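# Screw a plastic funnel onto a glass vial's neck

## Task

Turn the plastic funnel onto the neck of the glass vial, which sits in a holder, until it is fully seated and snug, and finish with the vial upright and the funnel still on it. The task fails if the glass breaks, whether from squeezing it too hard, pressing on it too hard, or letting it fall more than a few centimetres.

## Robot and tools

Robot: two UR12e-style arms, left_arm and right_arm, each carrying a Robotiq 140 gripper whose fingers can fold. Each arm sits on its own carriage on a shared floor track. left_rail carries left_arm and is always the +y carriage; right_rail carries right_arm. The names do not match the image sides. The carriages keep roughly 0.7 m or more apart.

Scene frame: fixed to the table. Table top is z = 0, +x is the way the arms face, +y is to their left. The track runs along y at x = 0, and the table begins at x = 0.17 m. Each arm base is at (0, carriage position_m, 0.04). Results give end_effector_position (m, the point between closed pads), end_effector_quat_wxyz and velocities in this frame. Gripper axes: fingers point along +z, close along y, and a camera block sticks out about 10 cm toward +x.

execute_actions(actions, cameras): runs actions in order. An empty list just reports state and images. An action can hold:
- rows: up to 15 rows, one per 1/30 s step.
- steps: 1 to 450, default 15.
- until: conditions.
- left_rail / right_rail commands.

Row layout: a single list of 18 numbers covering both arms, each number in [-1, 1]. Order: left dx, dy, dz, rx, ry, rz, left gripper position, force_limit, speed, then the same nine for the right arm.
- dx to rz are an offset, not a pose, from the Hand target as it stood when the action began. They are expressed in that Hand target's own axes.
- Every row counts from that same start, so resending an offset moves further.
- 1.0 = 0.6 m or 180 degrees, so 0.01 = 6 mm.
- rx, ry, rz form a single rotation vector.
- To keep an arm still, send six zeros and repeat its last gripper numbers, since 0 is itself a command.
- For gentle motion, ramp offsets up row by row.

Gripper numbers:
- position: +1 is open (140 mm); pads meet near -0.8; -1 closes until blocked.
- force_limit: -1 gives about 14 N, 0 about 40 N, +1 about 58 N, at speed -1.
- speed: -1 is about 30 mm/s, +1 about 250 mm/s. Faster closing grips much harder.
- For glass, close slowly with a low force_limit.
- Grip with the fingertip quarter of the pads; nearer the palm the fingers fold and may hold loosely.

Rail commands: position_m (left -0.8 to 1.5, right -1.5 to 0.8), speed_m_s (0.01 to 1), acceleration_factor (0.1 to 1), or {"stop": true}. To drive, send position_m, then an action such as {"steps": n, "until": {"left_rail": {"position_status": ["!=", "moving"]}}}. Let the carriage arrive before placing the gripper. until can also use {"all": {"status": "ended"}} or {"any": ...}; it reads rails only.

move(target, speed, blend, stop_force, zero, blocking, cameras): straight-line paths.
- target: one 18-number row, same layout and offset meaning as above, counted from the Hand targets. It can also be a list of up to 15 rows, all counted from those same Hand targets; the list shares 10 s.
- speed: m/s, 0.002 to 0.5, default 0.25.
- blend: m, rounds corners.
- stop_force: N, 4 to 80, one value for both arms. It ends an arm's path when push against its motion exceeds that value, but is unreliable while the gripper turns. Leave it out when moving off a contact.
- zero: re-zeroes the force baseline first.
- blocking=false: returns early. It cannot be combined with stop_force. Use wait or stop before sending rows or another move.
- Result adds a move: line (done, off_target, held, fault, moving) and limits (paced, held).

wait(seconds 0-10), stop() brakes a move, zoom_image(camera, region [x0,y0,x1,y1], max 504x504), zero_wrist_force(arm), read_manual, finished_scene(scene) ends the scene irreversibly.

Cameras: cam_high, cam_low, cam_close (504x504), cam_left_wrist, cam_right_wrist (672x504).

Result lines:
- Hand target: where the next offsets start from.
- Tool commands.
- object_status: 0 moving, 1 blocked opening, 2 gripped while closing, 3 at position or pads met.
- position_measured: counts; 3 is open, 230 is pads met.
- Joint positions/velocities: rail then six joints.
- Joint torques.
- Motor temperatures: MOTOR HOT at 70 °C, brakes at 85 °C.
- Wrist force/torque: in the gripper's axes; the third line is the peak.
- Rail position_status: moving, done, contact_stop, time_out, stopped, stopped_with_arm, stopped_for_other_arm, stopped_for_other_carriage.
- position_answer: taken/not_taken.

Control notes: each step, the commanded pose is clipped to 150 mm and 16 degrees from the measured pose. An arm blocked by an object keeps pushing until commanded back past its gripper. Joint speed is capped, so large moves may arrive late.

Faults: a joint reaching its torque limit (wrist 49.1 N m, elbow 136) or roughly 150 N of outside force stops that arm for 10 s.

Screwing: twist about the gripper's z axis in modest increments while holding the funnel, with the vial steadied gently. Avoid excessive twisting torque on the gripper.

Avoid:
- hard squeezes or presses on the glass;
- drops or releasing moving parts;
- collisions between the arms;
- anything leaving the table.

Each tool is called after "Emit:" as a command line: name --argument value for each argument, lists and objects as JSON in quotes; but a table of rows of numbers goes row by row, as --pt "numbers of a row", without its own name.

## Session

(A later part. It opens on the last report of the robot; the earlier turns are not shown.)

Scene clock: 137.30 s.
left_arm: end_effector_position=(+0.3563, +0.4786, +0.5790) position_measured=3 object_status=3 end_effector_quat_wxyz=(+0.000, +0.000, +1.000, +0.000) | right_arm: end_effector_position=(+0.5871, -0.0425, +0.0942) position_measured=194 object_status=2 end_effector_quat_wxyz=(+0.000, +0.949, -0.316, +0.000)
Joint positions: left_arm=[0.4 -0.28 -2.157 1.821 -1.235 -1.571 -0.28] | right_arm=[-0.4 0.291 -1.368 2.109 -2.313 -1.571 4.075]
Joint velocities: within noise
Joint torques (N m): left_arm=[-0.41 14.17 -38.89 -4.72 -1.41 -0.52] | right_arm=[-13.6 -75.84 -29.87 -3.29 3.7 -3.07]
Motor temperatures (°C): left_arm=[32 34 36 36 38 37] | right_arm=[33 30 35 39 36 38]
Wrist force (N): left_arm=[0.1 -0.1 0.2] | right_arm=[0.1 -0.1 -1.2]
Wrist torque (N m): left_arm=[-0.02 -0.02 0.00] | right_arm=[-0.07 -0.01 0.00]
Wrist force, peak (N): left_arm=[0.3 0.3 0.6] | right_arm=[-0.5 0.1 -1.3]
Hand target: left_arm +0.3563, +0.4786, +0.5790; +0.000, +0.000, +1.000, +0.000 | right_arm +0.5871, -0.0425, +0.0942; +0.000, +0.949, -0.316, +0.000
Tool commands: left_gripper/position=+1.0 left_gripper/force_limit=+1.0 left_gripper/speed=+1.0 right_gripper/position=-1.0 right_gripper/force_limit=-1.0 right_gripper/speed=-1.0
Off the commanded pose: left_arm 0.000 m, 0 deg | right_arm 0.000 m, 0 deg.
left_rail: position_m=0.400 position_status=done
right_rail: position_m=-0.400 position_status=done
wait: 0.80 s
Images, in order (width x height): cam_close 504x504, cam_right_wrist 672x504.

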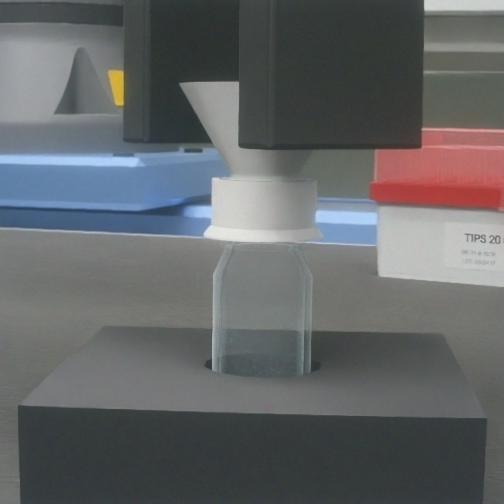

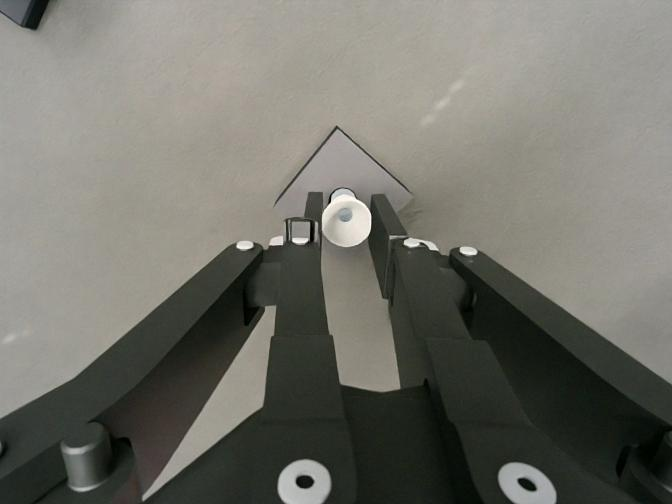

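Emit:
zero_wrist_force --arm "right_arm"

Emit:
move --target '[0,0,0,0,0,0,1,1,1,0,0,0.006,0,0,0,-1,-1,-1]' --speed 0.004 --stop_force 9 --cameras '["cam_close"]'

Emit:
move --target '[0,0,0,0,0,0,1,1,1,0,0,0.001,0,0,0.25,-1,-1,-1]' --speed 0.25 --cameras '["cam_close"]'

Wrist force sensor zeroed.

Scene clock: 142.17 s.
left_arm: end_effector_position=(+0.3563, +0.4786, +0.5790) position_measured=3 object_status=3 end_effector_quat_wxyz=(+0.000, +0.000, +1.000, +0.000) | right_arm: end_effector_position=(+0.5871, -0.0425, +0.0905) position_measured=194 object_status=2 end_effector_quat_wxyz=(+0.000, +0.949, -0.316, +0.000)
Joint positions: left_arm=[0.4 -0.28 -2.157 1.821 -1.235 -1.571 -0.28] | right_arm=[-0.4 0.291 -1.363 2.112 -2.32 -1.571 4.075]
Joint velocities: within noise
Joint torques (N m): left_arm=[-1.34 12.35 -38.85 -4.38 -1.37 -0.22] | right_arm=[-11.62 -43.73 -27.27 -6.73 3.5 -3.03]
Motor temperatures (°C): left_arm=[32 34 36 36 38 37] | right_arm=[33 30 35 39 36 38]
Wrist force (N, zeroed by zero_wrist_force on right_arm): left_arm=[0.3 0.1 0.5] | right_arm=[0.4 0.2 -4.9]
Wrist torque (N m, zeroed by zero_wrist_force on right_arm): left_arm=[0.02 -0.07 0.00] | right_arm=[0.05 -0.10 -0.02]
Wrist force, peak (N, zeroed by zero_wrist_force on right_arm): left_arm=[-0.3 -0.4 0.6] | right_arm=[0.1 0.5 -5.3]
Hand target: left_arm +0.3563, +0.4786, +0.5790; +0.000, +0.000, +1.000, +0.000 | right_arm +0.5871, -0.0425, +0.0906; +0.000, +0.949, -0.316, +0.000
Off the commanded pose: left_arm 0.000 m, 0 deg | right_arm 0.000 m, 0 deg.
left_rail: position_m=0.400 position_status=done
right_rail: position_m=-0.400 position_status=done
move: done
Images, in order (width x height): cam_close 504x504.

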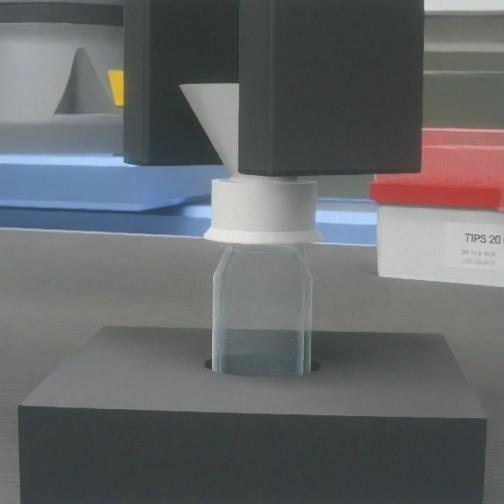

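Scene clock: 144.33 s.
left_arm: end_effector_position=(+0.3563, +0.4786, +0.5790) position_measured=3 object_status=3 end_effector_quat_wxyz=(+0.000, +0.000, +1.000, +0.000) | right_arm: end_effector_position=(+0.5871, -0.0425, +0.0899) position_measured=194 object_status=2 end_effector_quat_wxyz=(+0.000, +0.756, -0.655, +0.000)
Joint positions: left_arm=[0.4 -0.28 -2.157 1.821 -1.235 -1.571 -0.281] | right_arm=[-0.4 0.291 -1.362 2.112 -2.321 -1.571 4.86]
Joint velocities: within noise
Joint torques (N m): left_arm=[-3.13 14.2 -39.63 -4.92 -1.43 -0.22] | right_arm=[6.31 -45.13 -40.24 -4.43 -3.31 2.88]
Motor temperatures (°C): left_arm=[32 34 36 36 38 37] | right_arm=[33 30 35 39 36 38]
Wrist force (N, zeroed by zero_wrist_force on right_arm): left_arm=[-0.1 0.2 0.3] | right_arm=[0.4 0.1 -3.8]
Wrist torque (N m, zeroed by zero_wrist_force on right_arm): left_arm=[0.05 0.02 0.00] | right_arm=[-0.02 -0.09 -0.03]
Wrist force, peak (N, zeroed by zero_wrist_force on right_arm): left_arm=[0.0 -0.4 0.6] | right_arm=[0.0 0.3 -5.4]
Hand target: left_arm +0.3563, +0.4786, +0.5790; +0.000, +0.000, +1.000, +0.000 | right_arm +0.5871, -0.0425, +0.0900; +0.000, +0.756, -0.655, +0.000
Off the commanded pose: left_arm 0.000 m, 0 deg | right_arm 0.000 m, 0 deg.
left_rail: position_m=0.400 position_status=done
right_rail: position_m=-0.400 position_status=done
move: done
Images, in order (width x height): cam_close 504x504.

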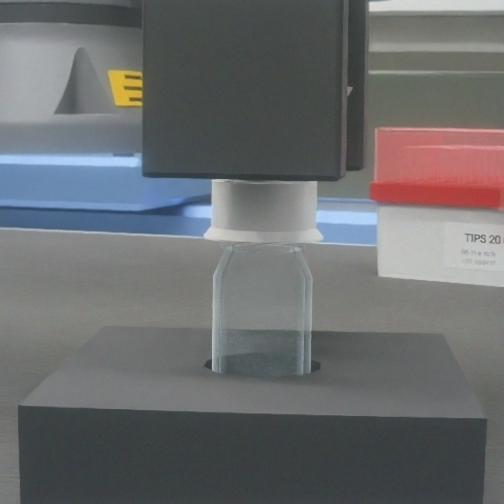

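Emit:
zoom_image --camera "cam_close" --region '[180, 160, 350, 390]'

Scaled by 2.191 from the camera's 504x504 image, which has a finer 720x720 frame.

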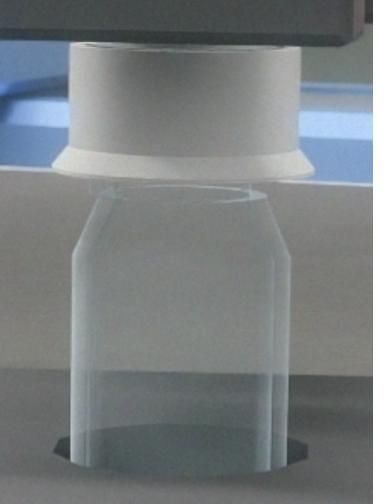

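Emit:
move --target '[0,0,0,0,0,0,1,1,1,0,0,0.003,0,0,0.38,-1,-1,-1]' --speed 0.25 --cameras '["cam_close"]'

Emit:
zoom_image --camera "cam_close" --region '[180, 160, 350, 390]'

Scene clock: 149.47 s.
left_arm: end_effector_position=(+0.3563, +0.4786, +0.5790) position_measured=3 object_status=3 end_effector_quat_wxyz=(+0.000, +0.000, +1.000, +0.000) | right_arm: end_effector_position=(+0.5871, -0.0425, +0.0881) position_measured=194 object_status=2 end_effector_quat_wxyz=(+0.000, -0.257, +0.966, +0.000)
Joint positions: left_arm=[0.4 -0.28 -2.157 1.821 -1.235 -1.571 -0.281] | right_arm=[-0.4 0.291 -1.36 2.114 -2.325 -1.571 6.054]
Joint velocities: within noise
Joint torques (N m): left_arm=[-2.29 13.78 -39.46 -4.71 -1.41 -0.23] | right_arm=[8.13 -44.69 -39.96 -5.22 -3.18 3.1]
Motor temperatures (°C): left_arm=[32 34 36 36 38 37] | right_arm=[33 30 35 39 36 38]
Wrist force (N, zeroed by zero_wrist_force on right_arm): left_arm=[0.2 0.2 0.4] | right_arm=[-0.4 -0.3 -3.3]
Wrist torque (N m, zeroed by zero_wrist_force on right_arm): left_arm=[0.04 -0.04 0.00] | right_arm=[-0.06 0.08 -0.02]
Wrist force, peak (N, zeroed by zero_wrist_force on right_arm): left_arm=[0.9 0.2 0.4] | right_arm=[0.6 -0.1 -5.1]
Hand target: left_arm +0.3563, +0.4786, +0.5790; +0.000, +0.000, +1.000, +0.000 | right_arm +0.5871, -0.0425, +0.0882; +0.000, -0.257, +0.966, +0.000
Off the commanded pose: left_arm 0.000 m, 0 deg | right_arm 0.000 m, 0 deg.
left_rail: position_m=0.400 position_status=done
right_rail: position_m=-0.400 position_status=done
move: done
Images, in order (width x height): cam_close 504x504.

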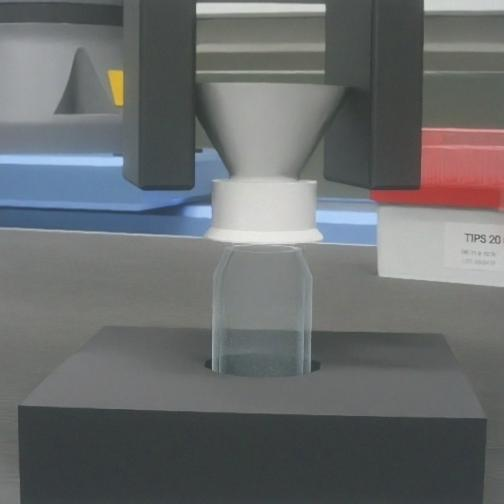

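Scaled by 2.191 from the camera's 504x504 image, which has a finer 720x720 frame.

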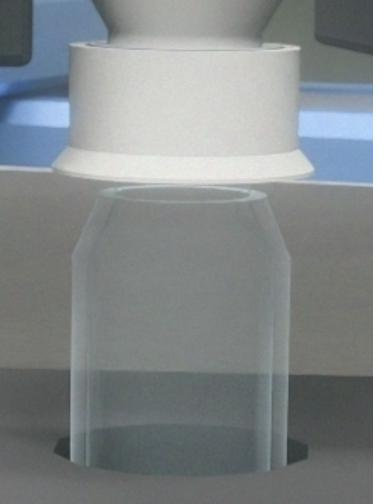

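Emit:
move --pt "0 0 0 0 0 0 1 1 1 0 0 0 0 0 0 -0.15 -1 -1" --pt "0 0 0 0 0 0 1 1 1 0 0 -0.0115 0 0 -0.5 -0.15 -1 -1" --speed 0.35 --cameras '[]'

Emit:
move --target '[0,0,0,0,0,0,1,1,1,0,0,0,0,0,-0.615,-0.15,-1,-1]' --speed 0.35 --cameras '["cam_close","cam_right_wrist"]'

Scene clock: 157.43 s.
left_arm: end_effector_position=(+0.3563, +0.4786, +0.5790) position_measured=3 object_status=3 end_effector_quat_wxyz=(+0.000, +0.000, +1.000, +0.000) | right_arm: end_effector_position=(+0.5871, -0.0424, +0.0951) position_measured=148 object_status=3 end_effector_quat_wxyz=(+0.000, +0.865, -0.501, +0.000)
Joint positions: left_arm=[0.4 -0.28 -2.157 1.821 -1.235 -1.571 -0.281] | right_arm=[-0.4 0.291 -1.369 2.109 -2.311 -1.571 4.483]
Joint velocities: within noise
Joint torques (N m): left_arm=[-4.23 14.39 -39.13 -4.41 -1.48 -0.5] | right_arm=[-14.29 -76.4 -30.55 -1.94 3.49 -3.69]
Motor temperatures (°C): left_arm=[32 34 36 36 38 37] | right_arm=[33 30 35 39 36 38]
Wrist force (N, zeroed by zero_wrist_force on right_arm): left_arm=[-0.1 0.0 0.1] | right_arm=[0.6 -0.2 1.6]
Wrist torque (N m, zeroed by zero_wrist_force on right_arm): left_arm=[0.00 0.02 0.00] | right_arm=[-0.01 -0.15 0.03]
Wrist force, peak (N, zeroed by zero_wrist_force on right_arm): left_arm=[0.1 -0.5 0.8] | right_arm=[0.0 -0.3 -4.1]
Hand target: left_arm +0.3563, +0.4786, +0.5790; +0.000, +0.000, +1.000, +0.000 | right_arm +0.5871, -0.0425, +0.0951; +0.000, +0.865, -0.501, +0.000
Off the commanded pose: left_arm 0.000 m, 0 deg | right_arm 0.000 m, 0 deg.
left_rail: position_m=0.400 position_status=done
right_rail: position_m=-0.400 position_status=done
move: done
No camera images: "cameras" was empty.

Scene clock: 160.83 s.
left_arm: end_effector_position=(+0.3563, +0.4786, +0.5790) position_measured=3 object_status=3 end_effector_quat_wxyz=(+0.000, +0.000, +1.000, +0.000) | right_arm: end_effector_position=(+0.5871, -0.0424, +0.0950) position_measured=148 object_status=3 end_effector_quat_wxyz=(+0.000, +0.904, +0.427, +0.000)
Joint positions: left_arm=[0.4 -0.28 -2.157 1.821 -1.235 -1.571 -0.281] | right_arm=[-0.4 0.291 -1.369 2.109 -2.311 -1.571 2.551]
Joint velocities: within noise
Joint torques (N m): left_arm=[-0.96 13.52 -38.69 -4.84 -1.84 -0.31] | right_arm=[-14.15 -78.04 -30.31 -3.1 3.69 -3.35]
Motor temperatures (°C): left_arm=[32 34 36 36 38 37] | right_arm=[33 30 35 39 36 38]
Wrist force (N, zeroed by zero_wrist_force on right_arm): left_arm=[0.3 0.0 0.6] | right_arm=[-0.2 0.0 1.7]
Wrist torque (N m, zeroed by zero_wrist_force on right_arm): left_arm=[-0.01 -0.06 0.00] | right_arm=[0.01 0.03 0.00]
Wrist force, peak (N, zeroed by zero_wrist_force on right_arm): left_arm=[0.5 -0.5 0.4] | right_arm=[0.8 0.0 2.1]
Hand target: left_arm +0.3563, +0.4786, +0.5790; +0.000, +0.000, +1.000, +0.000 | right_arm +0.5871, -0.0425, +0.0951; +0.000, +0.904, +0.427, +0.000
Off the commanded pose: left_arm 0.000 m, 0 deg | right_arm 0.000 m, 0 deg.
left_rail: position_m=0.400 position_status=done
right_rail: position_m=-0.400 position_status=done
move: done
Images, in order (width x height): cam_close 504x504, cam_right_wrist 672x504.

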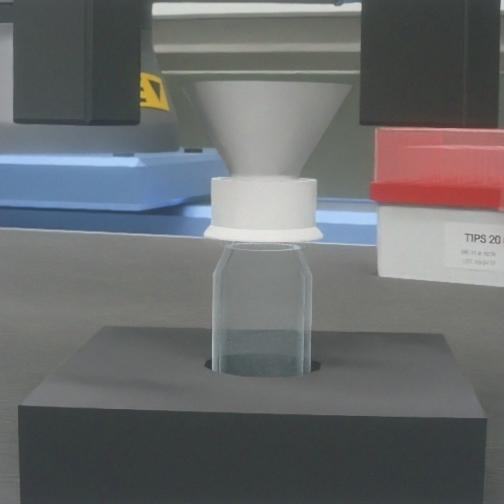

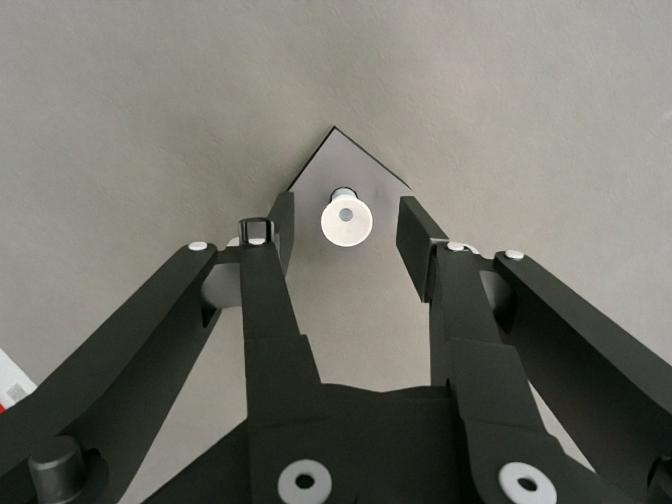

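Emit:
move --pt "0 0 0 0 0 0 1 1 1 0 0 0.0025 0 0 0 -0.15 -1 -1" --pt "0 0 0 0 0 0 1 1 1 0 0 0.0025 0 0 0 -1 -1 -1" --cameras '[]'

Emit:
zero_wrist_force --arm "right_arm"

Emit:
move --target '[0,0,0,0,0,0,1,1,1,0,0,-0.03,0,0,0,-1,-1,-1]' --speed 0.03 --cameras '["cam_close"]'

Scene clock: 164.27 s.
left_arm: end_effector_position=(+0.3563, +0.4786, +0.5790) position_measured=3 object_status=3 end_effector_quat_wxyz=(+0.000, +0.000, +1.000, +0.000) | right_arm: end_effector_position=(+0.5871, -0.0425, +0.0935) position_measured=194 object_status=0 end_effector_quat_wxyz=(+0.000, +0.904, +0.427, +0.000)
Joint positions: left_arm=[0.4 -0.28 -2.157 1.821 -1.235 -1.571 -0.281] | right_arm=[-0.4 0.291 -1.367 2.11 -2.314 -1.571 2.551]
Joint velocities: within noise
Joint torques (N m): left_arm=[0.5 13.99 -38.92 -4.78 -2.07 -0.2] | right_arm=[-12.83 -50.34 -32.74 -6.91 3.51 -2.96]
Motor temperatures (°C): left_arm=[32 34 36 36 38 37] | right_arm=[33 30 35 39 36 38]
Wrist force (N, zeroed by zero_wrist_force on right_arm): left_arm=[-0.1 0.0 0.3] | right_arm=[0.4 0.0 0.2]
Wrist torque (N m, zeroed by zero_wrist_force on right_arm): left_arm=[0.00 0.02 0.00] | right_arm=[0.03 -0.10 0.00]
Wrist force, peak (N, zeroed by zero_wrist_force on right_arm): left_arm=[0.2 -0.9 0.3] | right_arm=[0.2 -0.7 2.0]
Hand target: left_arm +0.3563, +0.4786, +0.5790; +0.000, +0.000, +1.000, +0.000 | right_arm +0.5871, -0.0425, +0.0936; +0.000, +0.904, +0.427, +0.000
Off the commanded pose: left_arm 0.000 m, 0 deg | right_arm 0.000 m, 0 deg.
left_rail: position_m=0.400 position_status=done
right_rail: position_m=-0.400 position_status=done
move: done
No camera images: "cameras" was empty.

Wrist force sensor zeroed.

Scene clock: 165.23 s.
left_arm: end_effector_position=(+0.3563, +0.4786, +0.5790) position_measured=3 object_status=3 end_effector_quat_wxyz=(+0.000, +0.000, +1.000, +0.000) | right_arm: end_effector_position=(+0.5871, -0.0425, +0.1115) position_measured=194 object_status=2 end_effector_quat_wxyz=(+0.000, +0.904, +0.427, +0.000)
Joint positions: left_arm=[0.4 -0.28 -2.157 1.821 -1.235 -1.571 -0.28] | right_arm=[-0.4 0.291 -1.389 2.096 -2.278 -1.571 2.551]
Joint velocities: within noise
Joint torques (N m): left_arm=[-2.9 14.22 -39.15 -4.72 -1.98 -0.2] | right_arm=[-9.76 -75.82 -43.93 -1.47 3.64 -3.02]
Motor temperatures (°C): left_arm=[32 34 36 36 38 37] | right_arm=[33 30 35 39 36 38]
Wrist force (N, zeroed by zero_wrist_force on right_arm): left_arm=[0.0 0.0 0.5] | right_arm=[-0.4 -0.1 1.5]
Wrist torque (N m, zeroed by zero_wrist_force on right_arm): left_arm=[0.00 0.00 0.00] | right_arm=[-0.04 0.09 0.00]
Wrist force, peak (N, zeroed by zero_wrist_force on right_arm): left_arm=[0.0 -0.5 0.7] | right_arm=[-0.5 0.0 2.3]
Hand target: left_arm +0.3563, +0.4786, +0.5790; +0.000, +0.000, +1.000, +0.000 | right_arm +0.5871, -0.0425, +0.1116; +0.000, +0.904, +0.427, +0.000
Off the commanded pose: left_arm 0.000 m, 0 deg | right_arm 0.000 m, 0 deg.
left_rail: position_m=0.400 position_status=done
right_rail: position_m=-0.400 position_status=done
move: done
Images, in order (width x height): cam_close 504x504.

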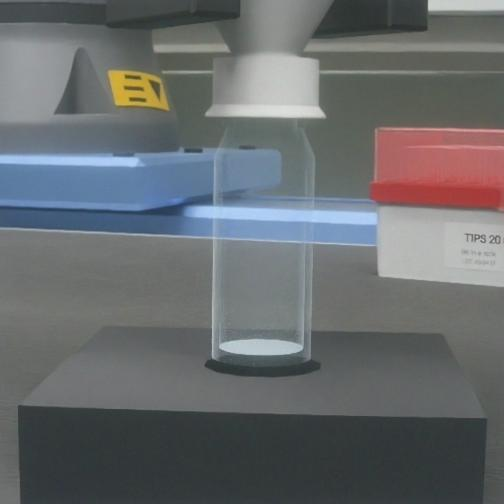

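Emit:
zoom_image --camera "cam_close" --region '[190, 40, 340, 190]'

Scaled by 3.360 from the camera's 504x504 image, which has a finer 720x720 frame.

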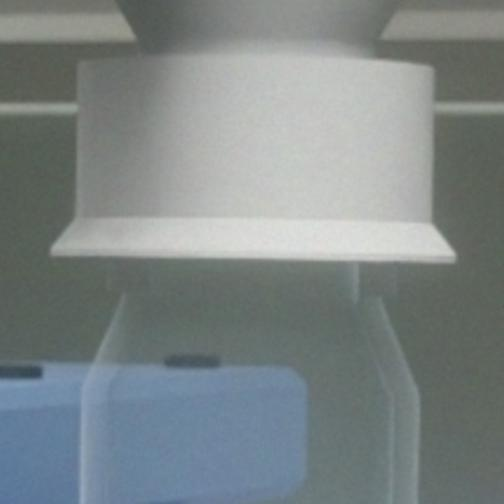

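Emit:
move --target '[-0.162,-0.702,0.535,0.1427,-0.428,0.170,-0.2,-1,-1,0,0,-0.314,0,0,0,-1,-1,-1]' --speed 0.25

Scene clock: 174.03 s.
left_arm: end_effector_position=(+0.4232, +0.1572, +0.3305) position_measured=154 object_status=0 end_effector_quat_wxyz=(+0.482, +0.199, +0.837, -0.167) | right_arm: end_effector_position=(+0.5870, -0.0424, +0.2720) position_measured=194 object_status=2 end_effector_quat_wxyz=(+0.000, +0.904, +0.427, +0.000)
Joint positions: left_arm=[0.4 -1.611 -2.836 2.823 -2.303 -0.709 -0.789] | right_arm=[-0.4 0.291 -1.542 1.938 -1.967 -1.571 2.551]
Joint velocities: within noise
Joint torques (N m): left_arm=[-8.55 14.98 -58.27 -2.65 4.31 -2.78] | right_arm=[-1.47 -69.52 -50.47 -1.96 3.18 1.51]
Motor temperatures (°C): left_arm=[32 34 36 36 38 37] | right_arm=[33 30 35 39 36 38]
Wrist force (N, zeroed by zero_wrist_force on right_arm): left_arm=[0.9 0.0 -0.1] | right_arm=[-0.3 -0.3 1.7]
Wrist torque (N m, zeroed by zero_wrist_force on right_arm): left_arm=[0.11 -0.24 0.04] | right_arm=[-0.08 0.06 0.03]
Wrist force, peak (N, zeroed by zero_wrist_force on right_arm): left_arm=[12.9 -4.2 7.8] | right_arm=[0.0 -0.2 2.7]
Hand target: left_arm +0.4233, +0.1572, +0.3305; +0.482, +0.199, +0.837, -0.167 (not the last commanded pose) | right_arm +0.5871, -0.0425, +0.2720; +0.000, +0.904, +0.427, +0.000 (not the last commanded pose)
Off the commanded pose: left_arm 0.127 m, 20 deg | right_arm 0.028 m, 0 deg.
left_rail: position_m=0.400 position_status=done
right_rail: position_m=-0.400 position_status=done
move: held (left_arm; a check stopped the path), off_target (right_arm; braked when a check withheld steps of left_arm); limits=held
pose unreachable (left arm): on one or more control steps of this call, first in action 0 (counted from 0), this arm could not follow its commanded pose, so it was not sent that pose on those steps. It may still have moved: this result reports where it is.
cause: moving toward the commanded pose would bring two parts of the arm too close to each other (joints 4 (elbow) and 5 (wrist 1) lie between them).

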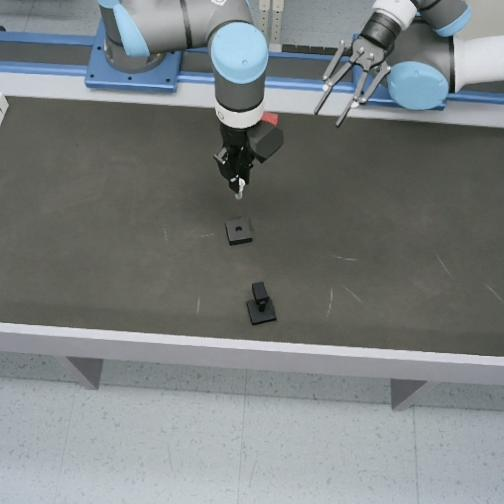

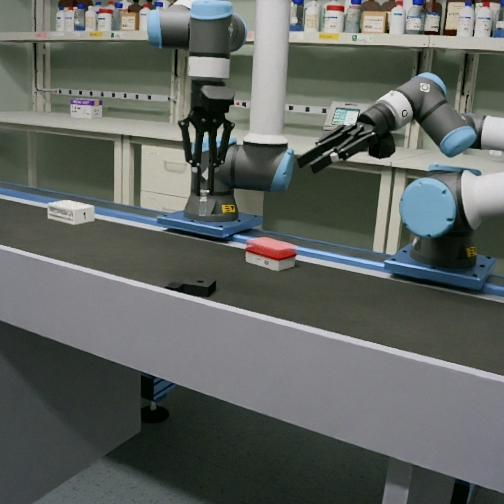

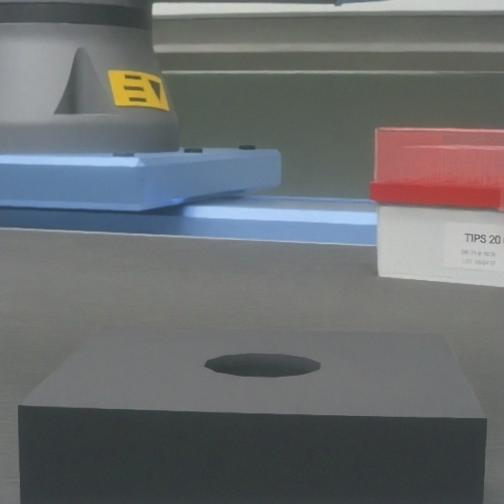

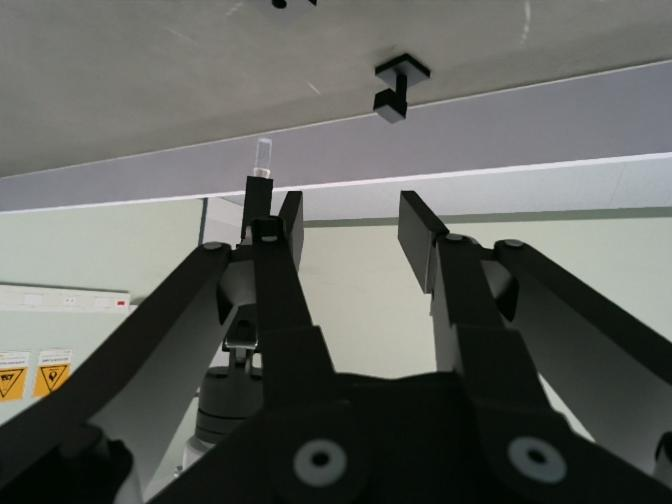

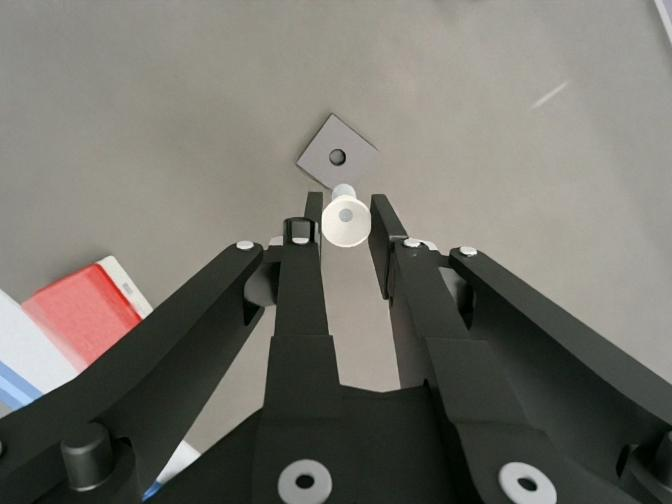

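Emit:
execute_actions --actions '[{"left_rail":{"position_m":0.75,"speed_m_s":0.3,"acceleration_factor":0.5},"steps":150,"until":{"left_rail":{"position_status":["!=","moving"]}}}]' --cameras '[]'

Emit:
move --target '[-0.0205,-0.5323,0.4848,0.1138,-0.0972,0.0695,-0.2,-1,-1,0,0,0,0,0,0,-1,-1,-1]' --speed 0.2

Scene clock: 178.30 s.
left_arm: end_effector_position=(+0.4233, +0.5072, +0.3305) position_measured=154 object_status=3 end_effector_quat_wxyz=(+0.482, +0.199, +0.837, -0.167) end_effector_velocity=(+0.000, +0.001, +0.001) end_effector_angular_velocity=(-0.002, +0.000, +0.000) | right_arm: end_effector_position=(+0.5871, -0.0425, +0.2720) position_measured=194 object_status=2 end_effector_quat_wxyz=(+0.000, +0.904, +0.427, +0.000)
Joint positions: left_arm=[0.75 -1.611 -2.836 2.823 -2.303 -0.709 -0.79] | right_arm=[-0.4 0.291 -1.542 1.938 -1.967 -1.571 2.551]
Joint velocities: left_arm=[0.001 0 -0.002 -0.001 0 0 0.001] | right_arm=[within noise]
Joint torques (N m): left_arm=[-6.39 17.96 -55.79 -3.59 3.97 -2.85] | right_arm=[-12.93 -69.01 -43.68 -4.37 0.61 -2.96]
Motor temperatures (°C): left_arm=[32 34 36 36 38 37] | right_arm=[33 30 35 39 36 38]
Wrist force (N, zeroed by zero_wrist_force on right_arm): left_arm=[1.0 0.2 0.1] | right_arm=[-0.7 0.0 1.5]
Wrist torque (N m, zeroed by zero_wrist_force on right_arm): left_arm=[0.15 -0.27 0.05] | right_arm=[-0.03 0.15 0.02]
Wrist force, peak (N, zeroed by zero_wrist_force on right_arm): left_arm=[1.1 0.9 -0.1] | right_arm=[-0.2 0.4 2.4]
Hand target: left_arm +0.4233, +0.5072, +0.3305; +0.482, +0.199, +0.837, -0.167 (not the last commanded pose) | right_arm +0.5871, -0.0425, +0.2720; +0.000, +0.904, +0.427, +0.000 (not the last commanded pose)
Tool commands: left_gripper/position=-0.2 left_gripper/force_limit=-1.0 left_gripper/speed=-1.0 right_gripper/position=-1.0 right_gripper/force_limit=-1.0 right_gripper/speed=-1.0
Off the commanded pose: left_arm 0.127 m, 20 deg | right_arm 0.028 m, 0 deg.
left_rail: position_m=0.750 speed_m_s=0.30 position_status=done
right_rail: position_m=-0.400 position_status=done
No camera images: "cameras" was empty.

Scene clock: 179.40 s.
left_arm: end_effector_position=(+0.4176, +0.4666, +0.3188) position_measured=154 object_status=3 end_effector_quat_wxyz=(+0.502, +0.211, +0.820, -0.174) | right_arm: end_effector_position=(+0.5871, -0.0425, +0.2720) position_measured=194 object_status=2 end_effector_quat_wxyz=(+0.000, +0.904, +0.427, +0.000)
Joint positions: left_arm=[0.75 -1.688 -2.716 2.872 -2.478 -0.638 -0.791] | right_arm=[-0.4 0.291 -1.542 1.938 -1.967 -1.571 2.551]
Joint velocities: within noise
Joint torques (N m): left_arm=[-7.65 10.24 -56.99 -3.03 3.87 -3.11] | right_arm=[-13.17 -68.25 -42.35 -4.99 -0.1 -2.99]
Motor temperatures (°C): left_arm=[32 34 36 36 38 37] | right_arm=[33 30 35 39 36 38]
Wrist force (N, zeroed by zero_wrist_force on right_arm): left_arm=[0.4 0.3 0.2] | right_arm=[-0.2 0.1 1.5]
Wrist torque (N m, zeroed by zero_wrist_force on right_arm): left_arm=[0.17 -0.17 0.04] | right_arm=[0.00 0.04 0.02]
Wrist force, peak (N, zeroed by zero_wrist_force on right_arm): left_arm=[5.4 -4.6 3.3] | right_arm=[0.1 -0.2 2.4]
Hand target: left_arm +0.4175, +0.4666, +0.3188; +0.502, +0.211, +0.820, -0.174 (not the last commanded pose) | right_arm +0.5871, -0.0425, +0.2720; +0.000, +0.904, +0.427, +0.000
Off the commanded pose: left_arm 0.391 m, 27 deg | right_arm 0.000 m, 0 deg.
left_rail: position_m=0.750 speed_m_s=0.30 position_status=done
right_rail: position_m=-0.400 position_status=done
led back after a hold (left arm): the arm was led back toward your command in small steps, so it may still be short of it.
move: held (left_arm; a check stopped the path); limits=held
pose unreachable (left arm): on one or more control steps of this call, first in action 0 (counted from 0), this arm could not follow its commanded pose, so it was not sent that pose on those steps. It may still have moved: this result reports where it is.
cause: moving toward the commanded pose would bring two parts of the arm too close to each other (joints 4 (elbow) and 5 (wrist 1) lie between them).

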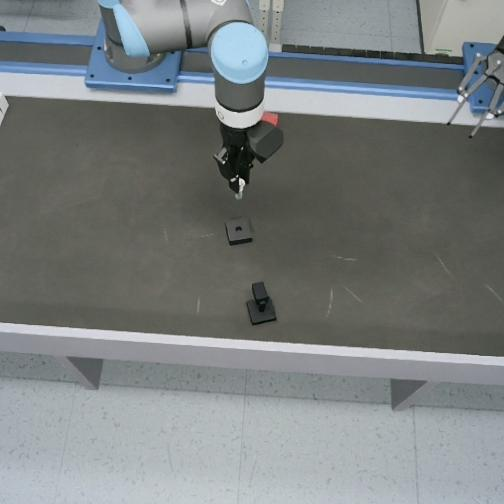

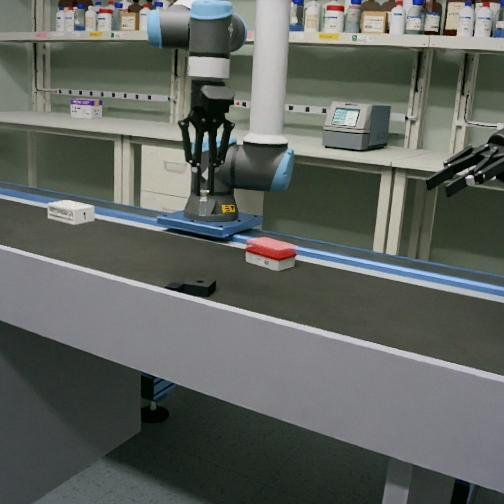

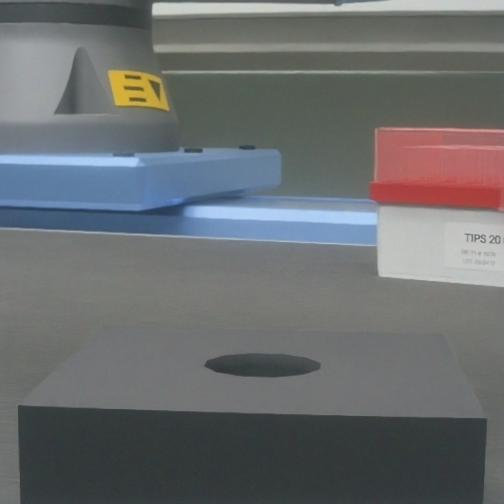

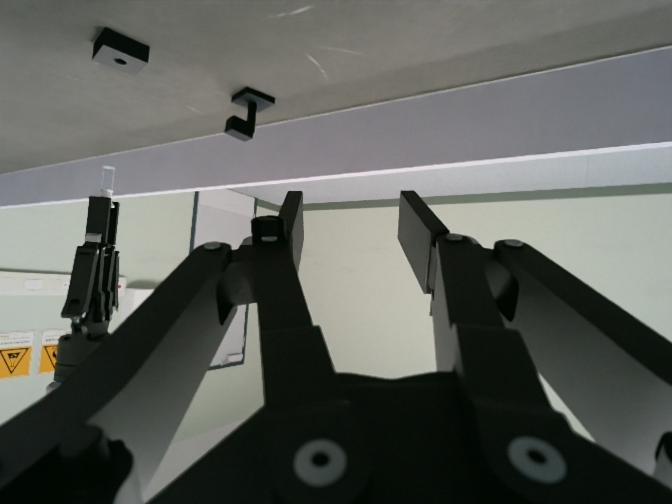

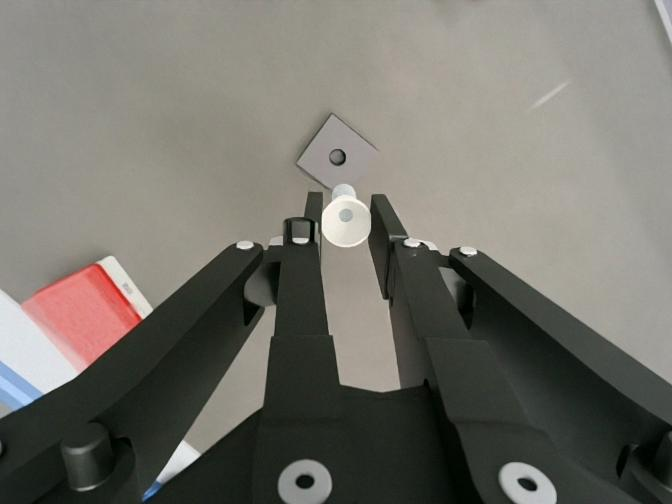

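Emit:
move --target '[-0.244,-0.060,0.204,0,0,0,-0.2,-1,-1,0,0,0,0,0,0,-1,-1,-1]' --speed 0.2 --cameras '[]'

Scene clock: 181.87 s.
left_arm: end_effector_position=(+0.5501, +0.3501, +0.3997) position_measured=154 object_status=3 end_effector_quat_wxyz=(+0.502, +0.211, +0.820, -0.174) | right_arm: end_effector_position=(+0.5871, -0.0425, +0.2720) position_measured=194 object_status=2 end_effector_quat_wxyz=(+0.000, +0.904, +0.427, +0.000)
Joint positions: left_arm=[0.75 -1.149 -1.847 2.543 -3.319 -1.069 -0.349] | right_arm=[-0.4 0.291 -1.542 1.938 -1.967 -1.571 2.551]
Joint velocities: within noise
Joint torques (N m): left_arm=[10.96 1.57 -46.96 -7.83 -2.2 1.72] | right_arm=[-11.71 -67.39 -38.65 -6.47 -0.86 -2.85]
Motor temperatures (°C): left_arm=[32 34 36 36 38 37] | right_arm=[33 30 35 39 36 38]
Wrist force (N, zeroed by zero_wrist_force on right_arm): left_arm=[1.2 0.5 -0.2] | right_arm=[-0.3 -0.2 1.8]
Wrist torque (N m, zeroed by zero_wrist_force on right_arm): left_arm=[0.20 -0.29 0.06] | right_arm=[-0.06 0.07 0.02]
Wrist force, peak (N, zeroed by zero_wrist_force on right_arm): left_arm=[2.3 0.8 -0.1] | right_arm=[-0.7 -0.2 2.1]
Hand target: left_arm +0.5501, +0.3501, +0.3997; +0.502, +0.211, +0.820, -0.174 | right_arm +0.5871, -0.0425, +0.2720; +0.000, +0.904, +0.427, +0.000
Off the commanded pose: left_arm 0.000 m, 0 deg | right_arm 0.000 m, 0 deg.
left_rail: position_m=0.750 speed_m_s=0.30 position_status=done
right_rail: position_m=-0.400 position_status=done
move: done
No camera images: "cameras" was empty.

Emit:
move --target '[0.2237,-0.4003,0.2577,0.1075,-0.0823,0.0592,-0.2,-1,-1,0,0,0,0,0,0,-1,-1,-1]' --speed 0.2

Scene clock: 184.83 s.
left_arm: end_effector_position=(+0.4864, +0.0918, +0.2296) position_measured=154 object_status=3 end_effector_quat_wxyz=(+0.575, +0.343, +0.685, -0.287) | right_arm: end_effector_position=(+0.5871, -0.0425, +0.2720) position_measured=194 object_status=2 end_effector_quat_wxyz=(+0.000, +0.904, +0.427, +0.000)
Joint positions: left_arm=[0.75 -1.308 -0.996 2.4 -4.357 -1.197 -0.069] | right_arm=[-0.4 0.291 -1.542 1.938 -1.967 -1.571 2.551]
Joint velocities: within noise
Joint torques (N m): left_arm=[9.6 -38.42 -19.58 -6.38 -2.67 1.81] | right_arm=[-10.62 -67.59 -38.93 -7.21 -0.83 -2.95]
Motor temperatures (°C): left_arm=[32 34 36 36 38 37] | right_arm=[33 30 35 39 35 38]
Wrist force (N, zeroed by zero_wrist_force on right_arm): left_arm=[0.5 -0.1 -0.4] | right_arm=[0.1 0.5 1.8]
Wrist torque (N m, zeroed by zero_wrist_force on right_arm): left_arm=[0.11 -0.19 0.06] | right_arm=[0.08 -0.04 0.02]
Wrist force, peak (N, zeroed by zero_wrist_force on right_arm): left_arm=[1.9 -2.0 1.1] | right_arm=[-0.6 -0.3 2.3]
Hand target: left_arm +0.4864, +0.0918, +0.2296; +0.575, +0.343, +0.685, -0.287 | right_arm +0.5871, -0.0425, +0.2720; +0.000, +0.904, +0.427, +0.000
Off the commanded pose: left_arm 0.000 m, 0 deg | right_arm 0.000 m, 0 deg.
left_rail: position_m=0.750 speed_m_s=0.30 position_status=done
right_rail: position_m=-0.400 position_status=done
move: done

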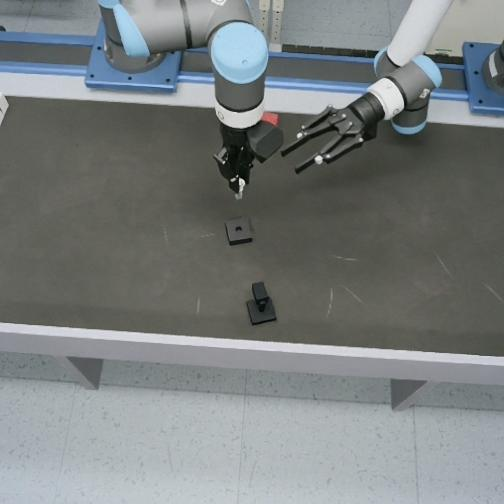

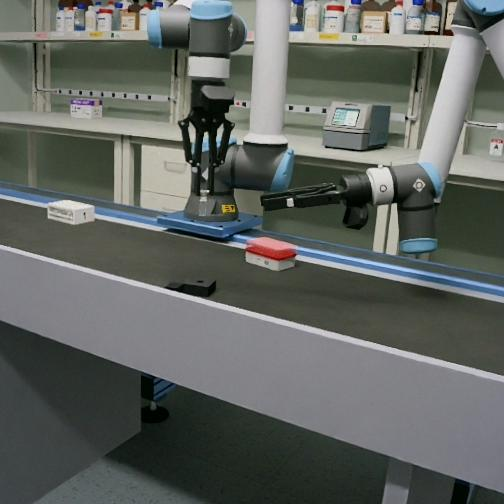

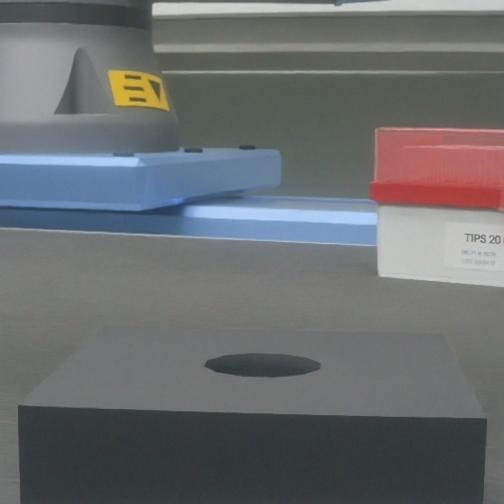

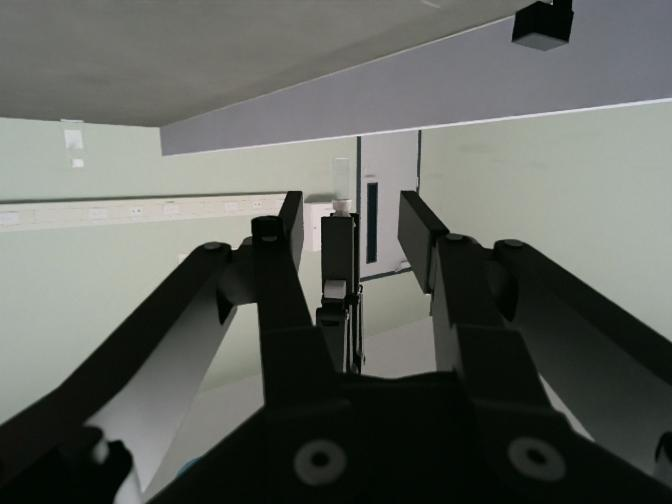

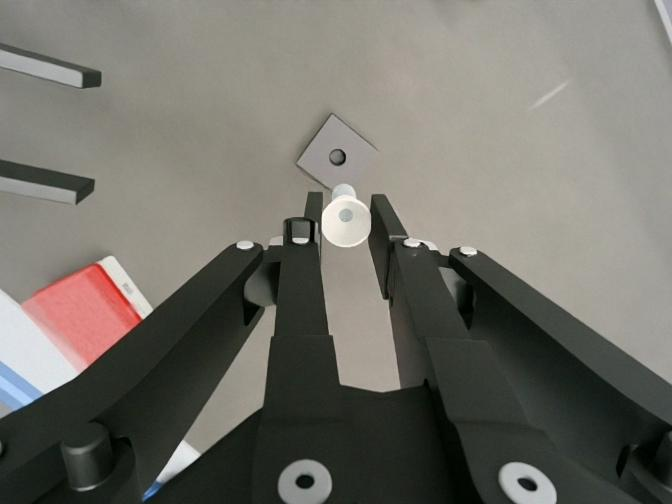

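Emit:
move --target '[0,0,0.15,0,0,0,-0.2,-1,-1,0,0,0,0,0,0,-1,-1,-1]' --speed 0.1 --cameras '["cam_left_wrist","cam_right_wrist"]'

Scene clock: 186.90 s.
left_arm: end_effector_position=(+0.5395, +0.0211, +0.2139) position_measured=154 object_status=3 end_effector_quat_wxyz=(+0.575, +0.343, +0.685, -0.287) | right_arm: end_effector_position=(+0.5871, -0.0425, +0.2720) position_measured=194 object_status=2 end_effector_quat_wxyz=(+0.000, +0.904, +0.427, +0.000)
Joint positions: left_arm=[0.75 -1.247 -0.917 2.223 -4.263 -1.257 -0.057] | right_arm=[-0.4 0.291 -1.542 1.938 -1.967 -1.571 2.551]
Joint velocities: within noise
Joint torques (N m): left_arm=[12.41 -48.97 -24.46 -1.72 -3.05 1.74] | right_arm=[-11.4 -65.51 -39.39 -7.1 -0.89 -3.05]
Motor temperatures (°C): left_arm=[32 34 36 36 38 37] | right_arm=[33 30 35 39 35 38]
Wrist force (N, zeroed by zero_wrist_force on right_arm): left_arm=[0.7 0.1 0.5] | right_arm=[-0.4 0.1 1.4]
Wrist torque (N m, zeroed by zero_wrist_force on right_arm): left_arm=[0.16 -0.23 0.09] | right_arm=[-0.01 0.09 0.03]
Wrist force, peak (N, zeroed by zero_wrist_force on right_arm): left_arm=[0.6 -0.4 -1.8] | right_arm=[-0.6 -0.4 1.9]
Hand target: left_arm +0.5396, +0.0211, +0.2139; +0.575, +0.343, +0.685, -0.287 | right_arm +0.5871, -0.0425, +0.2720; +0.000, +0.904, +0.427, +0.000
Off the commanded pose: left_arm 0.000 m, 0 deg | right_arm 0.000 m, 0 deg.
left_rail: position_m=0.750 speed_m_s=0.30 position_status=done
right_rail: position_m=-0.400 position_status=done
move: done
Images, in order (width x height): cam_left_wrist 672x504, cam_right_wrist 672x504.

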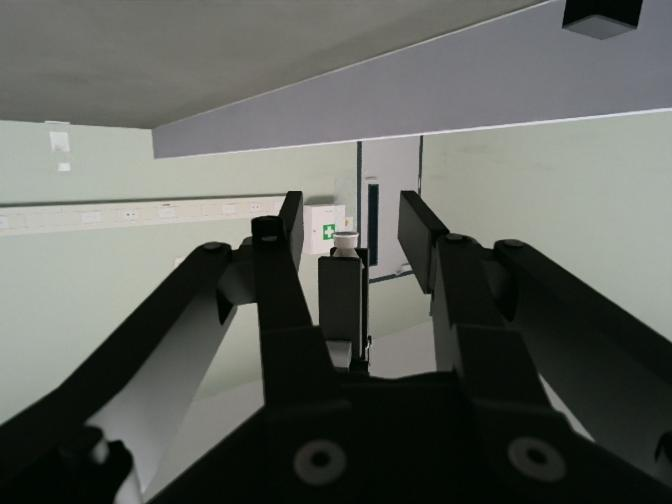

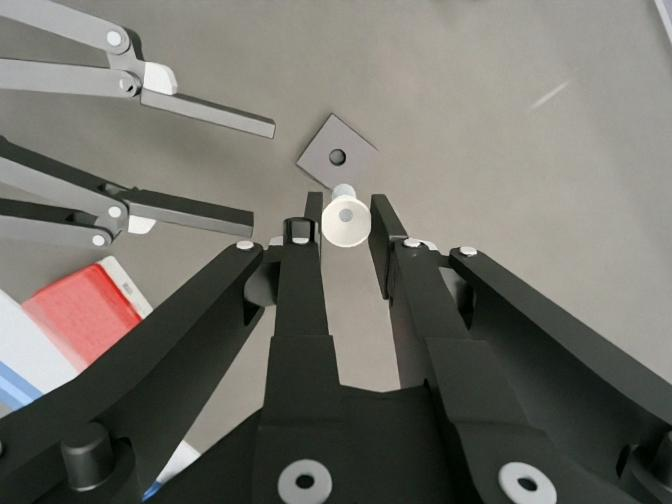

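Emit:
move --target '[0,0,0.0967,0,0,0,-0.2,-1,-1,0,0,0,0,0,0,-1,-1,-1]' --speed 0.04 --cameras '["cam_left_wrist","cam_right_wrist"]'

Emit:
zoom_image --camera "cam_left_wrist" --region '[280, 150, 430, 300]'

Scene clock: 189.47 s.
left_arm: end_effector_position=(+0.5738, -0.0246, +0.2038) position_measured=154 object_status=3 end_effector_quat_wxyz=(+0.575, +0.343, +0.685, -0.287) | right_arm: end_effector_position=(+0.5871, -0.0425, +0.2720) position_measured=194 object_status=2 end_effector_quat_wxyz=(+0.000, +0.904, +0.427, +0.000)
Joint positions: left_arm=[0.75 -1.217 -0.863 2.106 -4.202 -1.286 -0.052] | right_arm=[-0.4 0.291 -1.542 1.938 -1.967 -1.571 2.551]
Joint velocities: within noise
Joint torques (N m): left_arm=[11.81 -56.97 -26.95 -2.43 -3.42 1.8] | right_arm=[-10.83 -66.12 -39.52 -7.13 -0.89 -2.96]
Motor temperatures (°C): left_arm=[32 34 36 36 38 37] | right_arm=[33 30 35 39 35 38]
Wrist force (N, zeroed by zero_wrist_force on right_arm): left_arm=[0.7 0.3 0.3] | right_arm=[-0.7 -0.1 1.1]
Wrist torque (N m, zeroed by zero_wrist_force on right_arm): left_arm=[0.21 -0.21 0.10] | right_arm=[-0.04 0.14 0.02]
Wrist force, peak (N, zeroed by zero_wrist_force on right_arm): left_arm=[1.0 0.7 0.1] | right_arm=[-0.4 0.1 2.2]
Hand target: left_arm +0.5738, -0.0247, +0.2038; +0.575, +0.343, +0.685, -0.287 | right_arm +0.5871, -0.0425, +0.2720; +0.000, +0.904, +0.427, +0.000
Off the commanded pose: left_arm 0.000 m, 0 deg | right_arm 0.000 m, 0 deg.
left_rail: position_m=0.750 speed_m_s=0.30 position_status=done
right_rail: position_m=-0.400 position_status=done
move: done
Images, in order (width x height): cam_left_wrist 672x504, cam_right_wrist 672x504.

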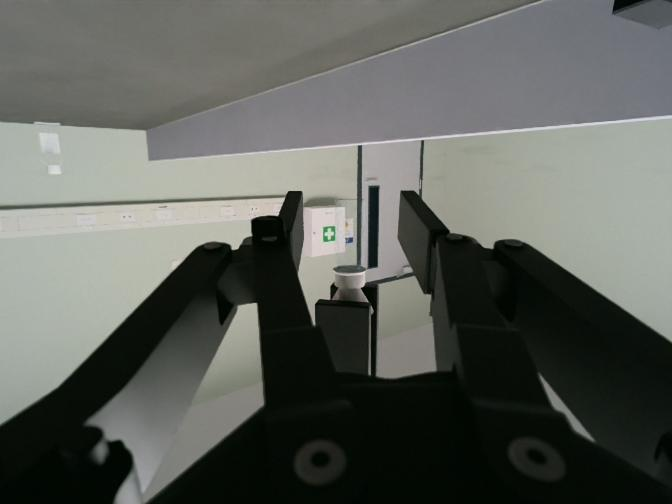

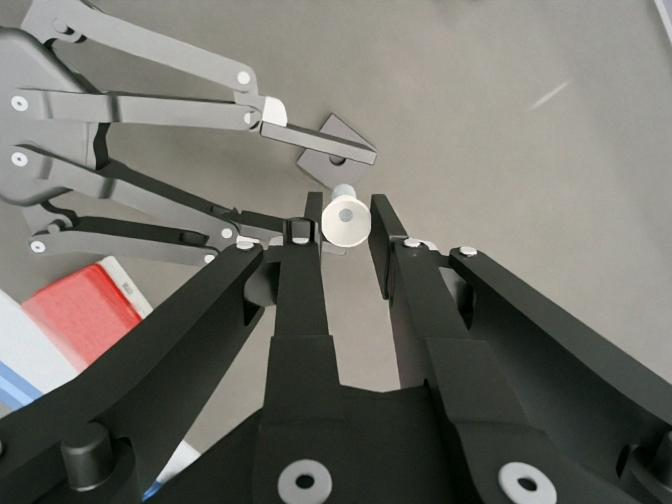

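Scaled by 3.360 from the camera's 672x504 image, which has a finer 960x720 frame.

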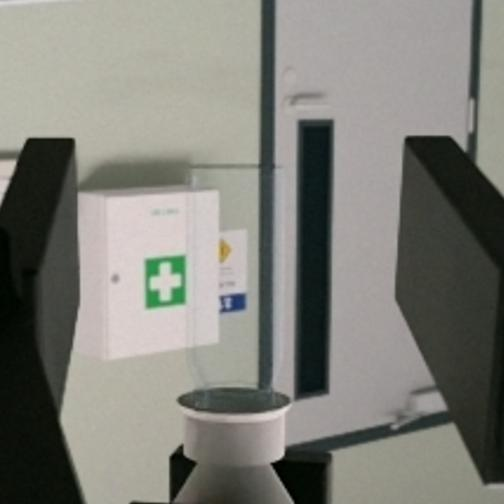

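Emit:
move --target '[0,0,0,0,0,0,-1,-1,-1,0,0,0,0,0,0,-1,-1,-1]' --cameras '["cam_left_wrist"]'

Emit:
zero_wrist_force --arm "right_arm"

Emit:
zoom_image --camera "cam_left_wrist" --region '[280, 150, 430, 300]'

Scene clock: 192.13 s.
left_arm: end_effector_position=(+0.5738, -0.0247, +0.2038) position_measured=208 object_status=0 end_effector_quat_wxyz=(+0.575, +0.343, +0.685, -0.287) | right_arm: end_effector_position=(+0.5871, -0.0425, +0.2720) position_measured=194 object_status=2 end_effector_quat_wxyz=(+0.000, +0.904, +0.427, +0.000)
Joint positions: left_arm=[0.75 -1.217 -0.863 2.106 -4.202 -1.286 -0.052] | right_arm=[-0.4 0.291 -1.542 1.938 -1.967 -1.571 2.551]
Joint velocities: within noise
Joint torques (N m): left_arm=[8.3 -57.49 -23.25 -3.18 -0.98 1.67] | right_arm=[-11.23 -66.05 -40.17 -6.62 -0.66 -2.68]
Motor temperatures (°C): left_arm=[32 34 36 36 38 37] | right_arm=[33 30 35 39 35 38]
Wrist force (N, zeroed by zero_wrist_force on right_arm): left_arm=[0.1 -3.0 -0.4] | right_arm=[2.4 1.0 2.0]
Wrist torque (N m, zeroed by zero_wrist_force on right_arm): left_arm=[0.22 -0.29 0.25] | right_arm=[-0.06 0.16 0.02]
Wrist force, peak (N, zeroed by zero_wrist_force on right_arm): left_arm=[0.5 -3.0 -0.1] | right_arm=[2.5 1.2 2.5]
Hand target: left_arm +0.5738, -0.0247, +0.2038; +0.575, +0.343, +0.685, -0.287 | right_arm +0.5871, -0.0425, +0.2720; +0.000, +0.904, +0.427, +0.000
Off the commanded pose: left_arm 0.000 m, 0 deg | right_arm 0.000 m, 0 deg.
left_rail: position_m=0.750 speed_m_s=0.30 position_status=done
right_rail: position_m=-0.400 position_status=done
move: done
Images, in order (width x height): cam_left_wrist 672x504.

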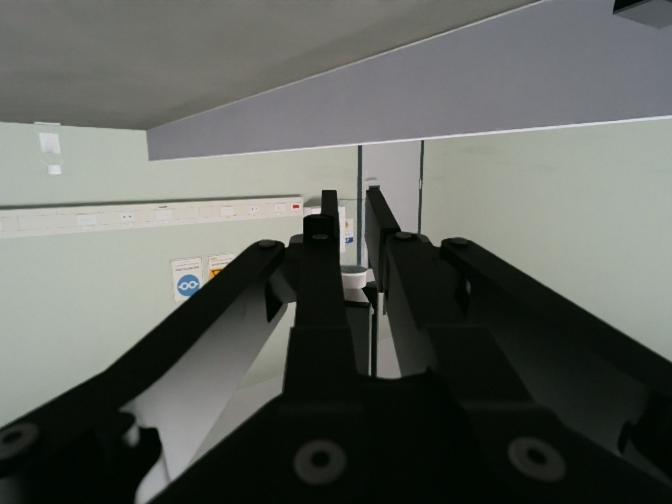

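Wrist force sensor zeroed.

Scaled by 3.360 from the camera's 672x504 image, which has a finer 960x720 frame.

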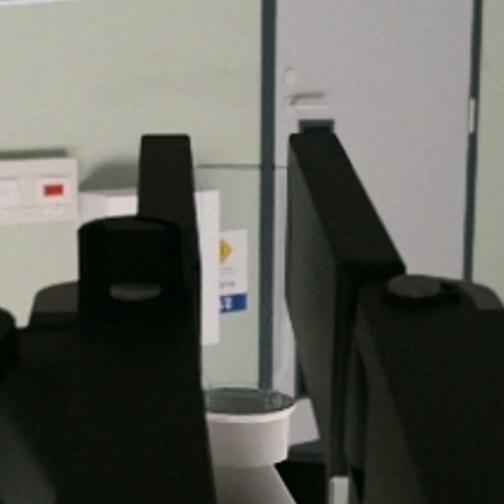

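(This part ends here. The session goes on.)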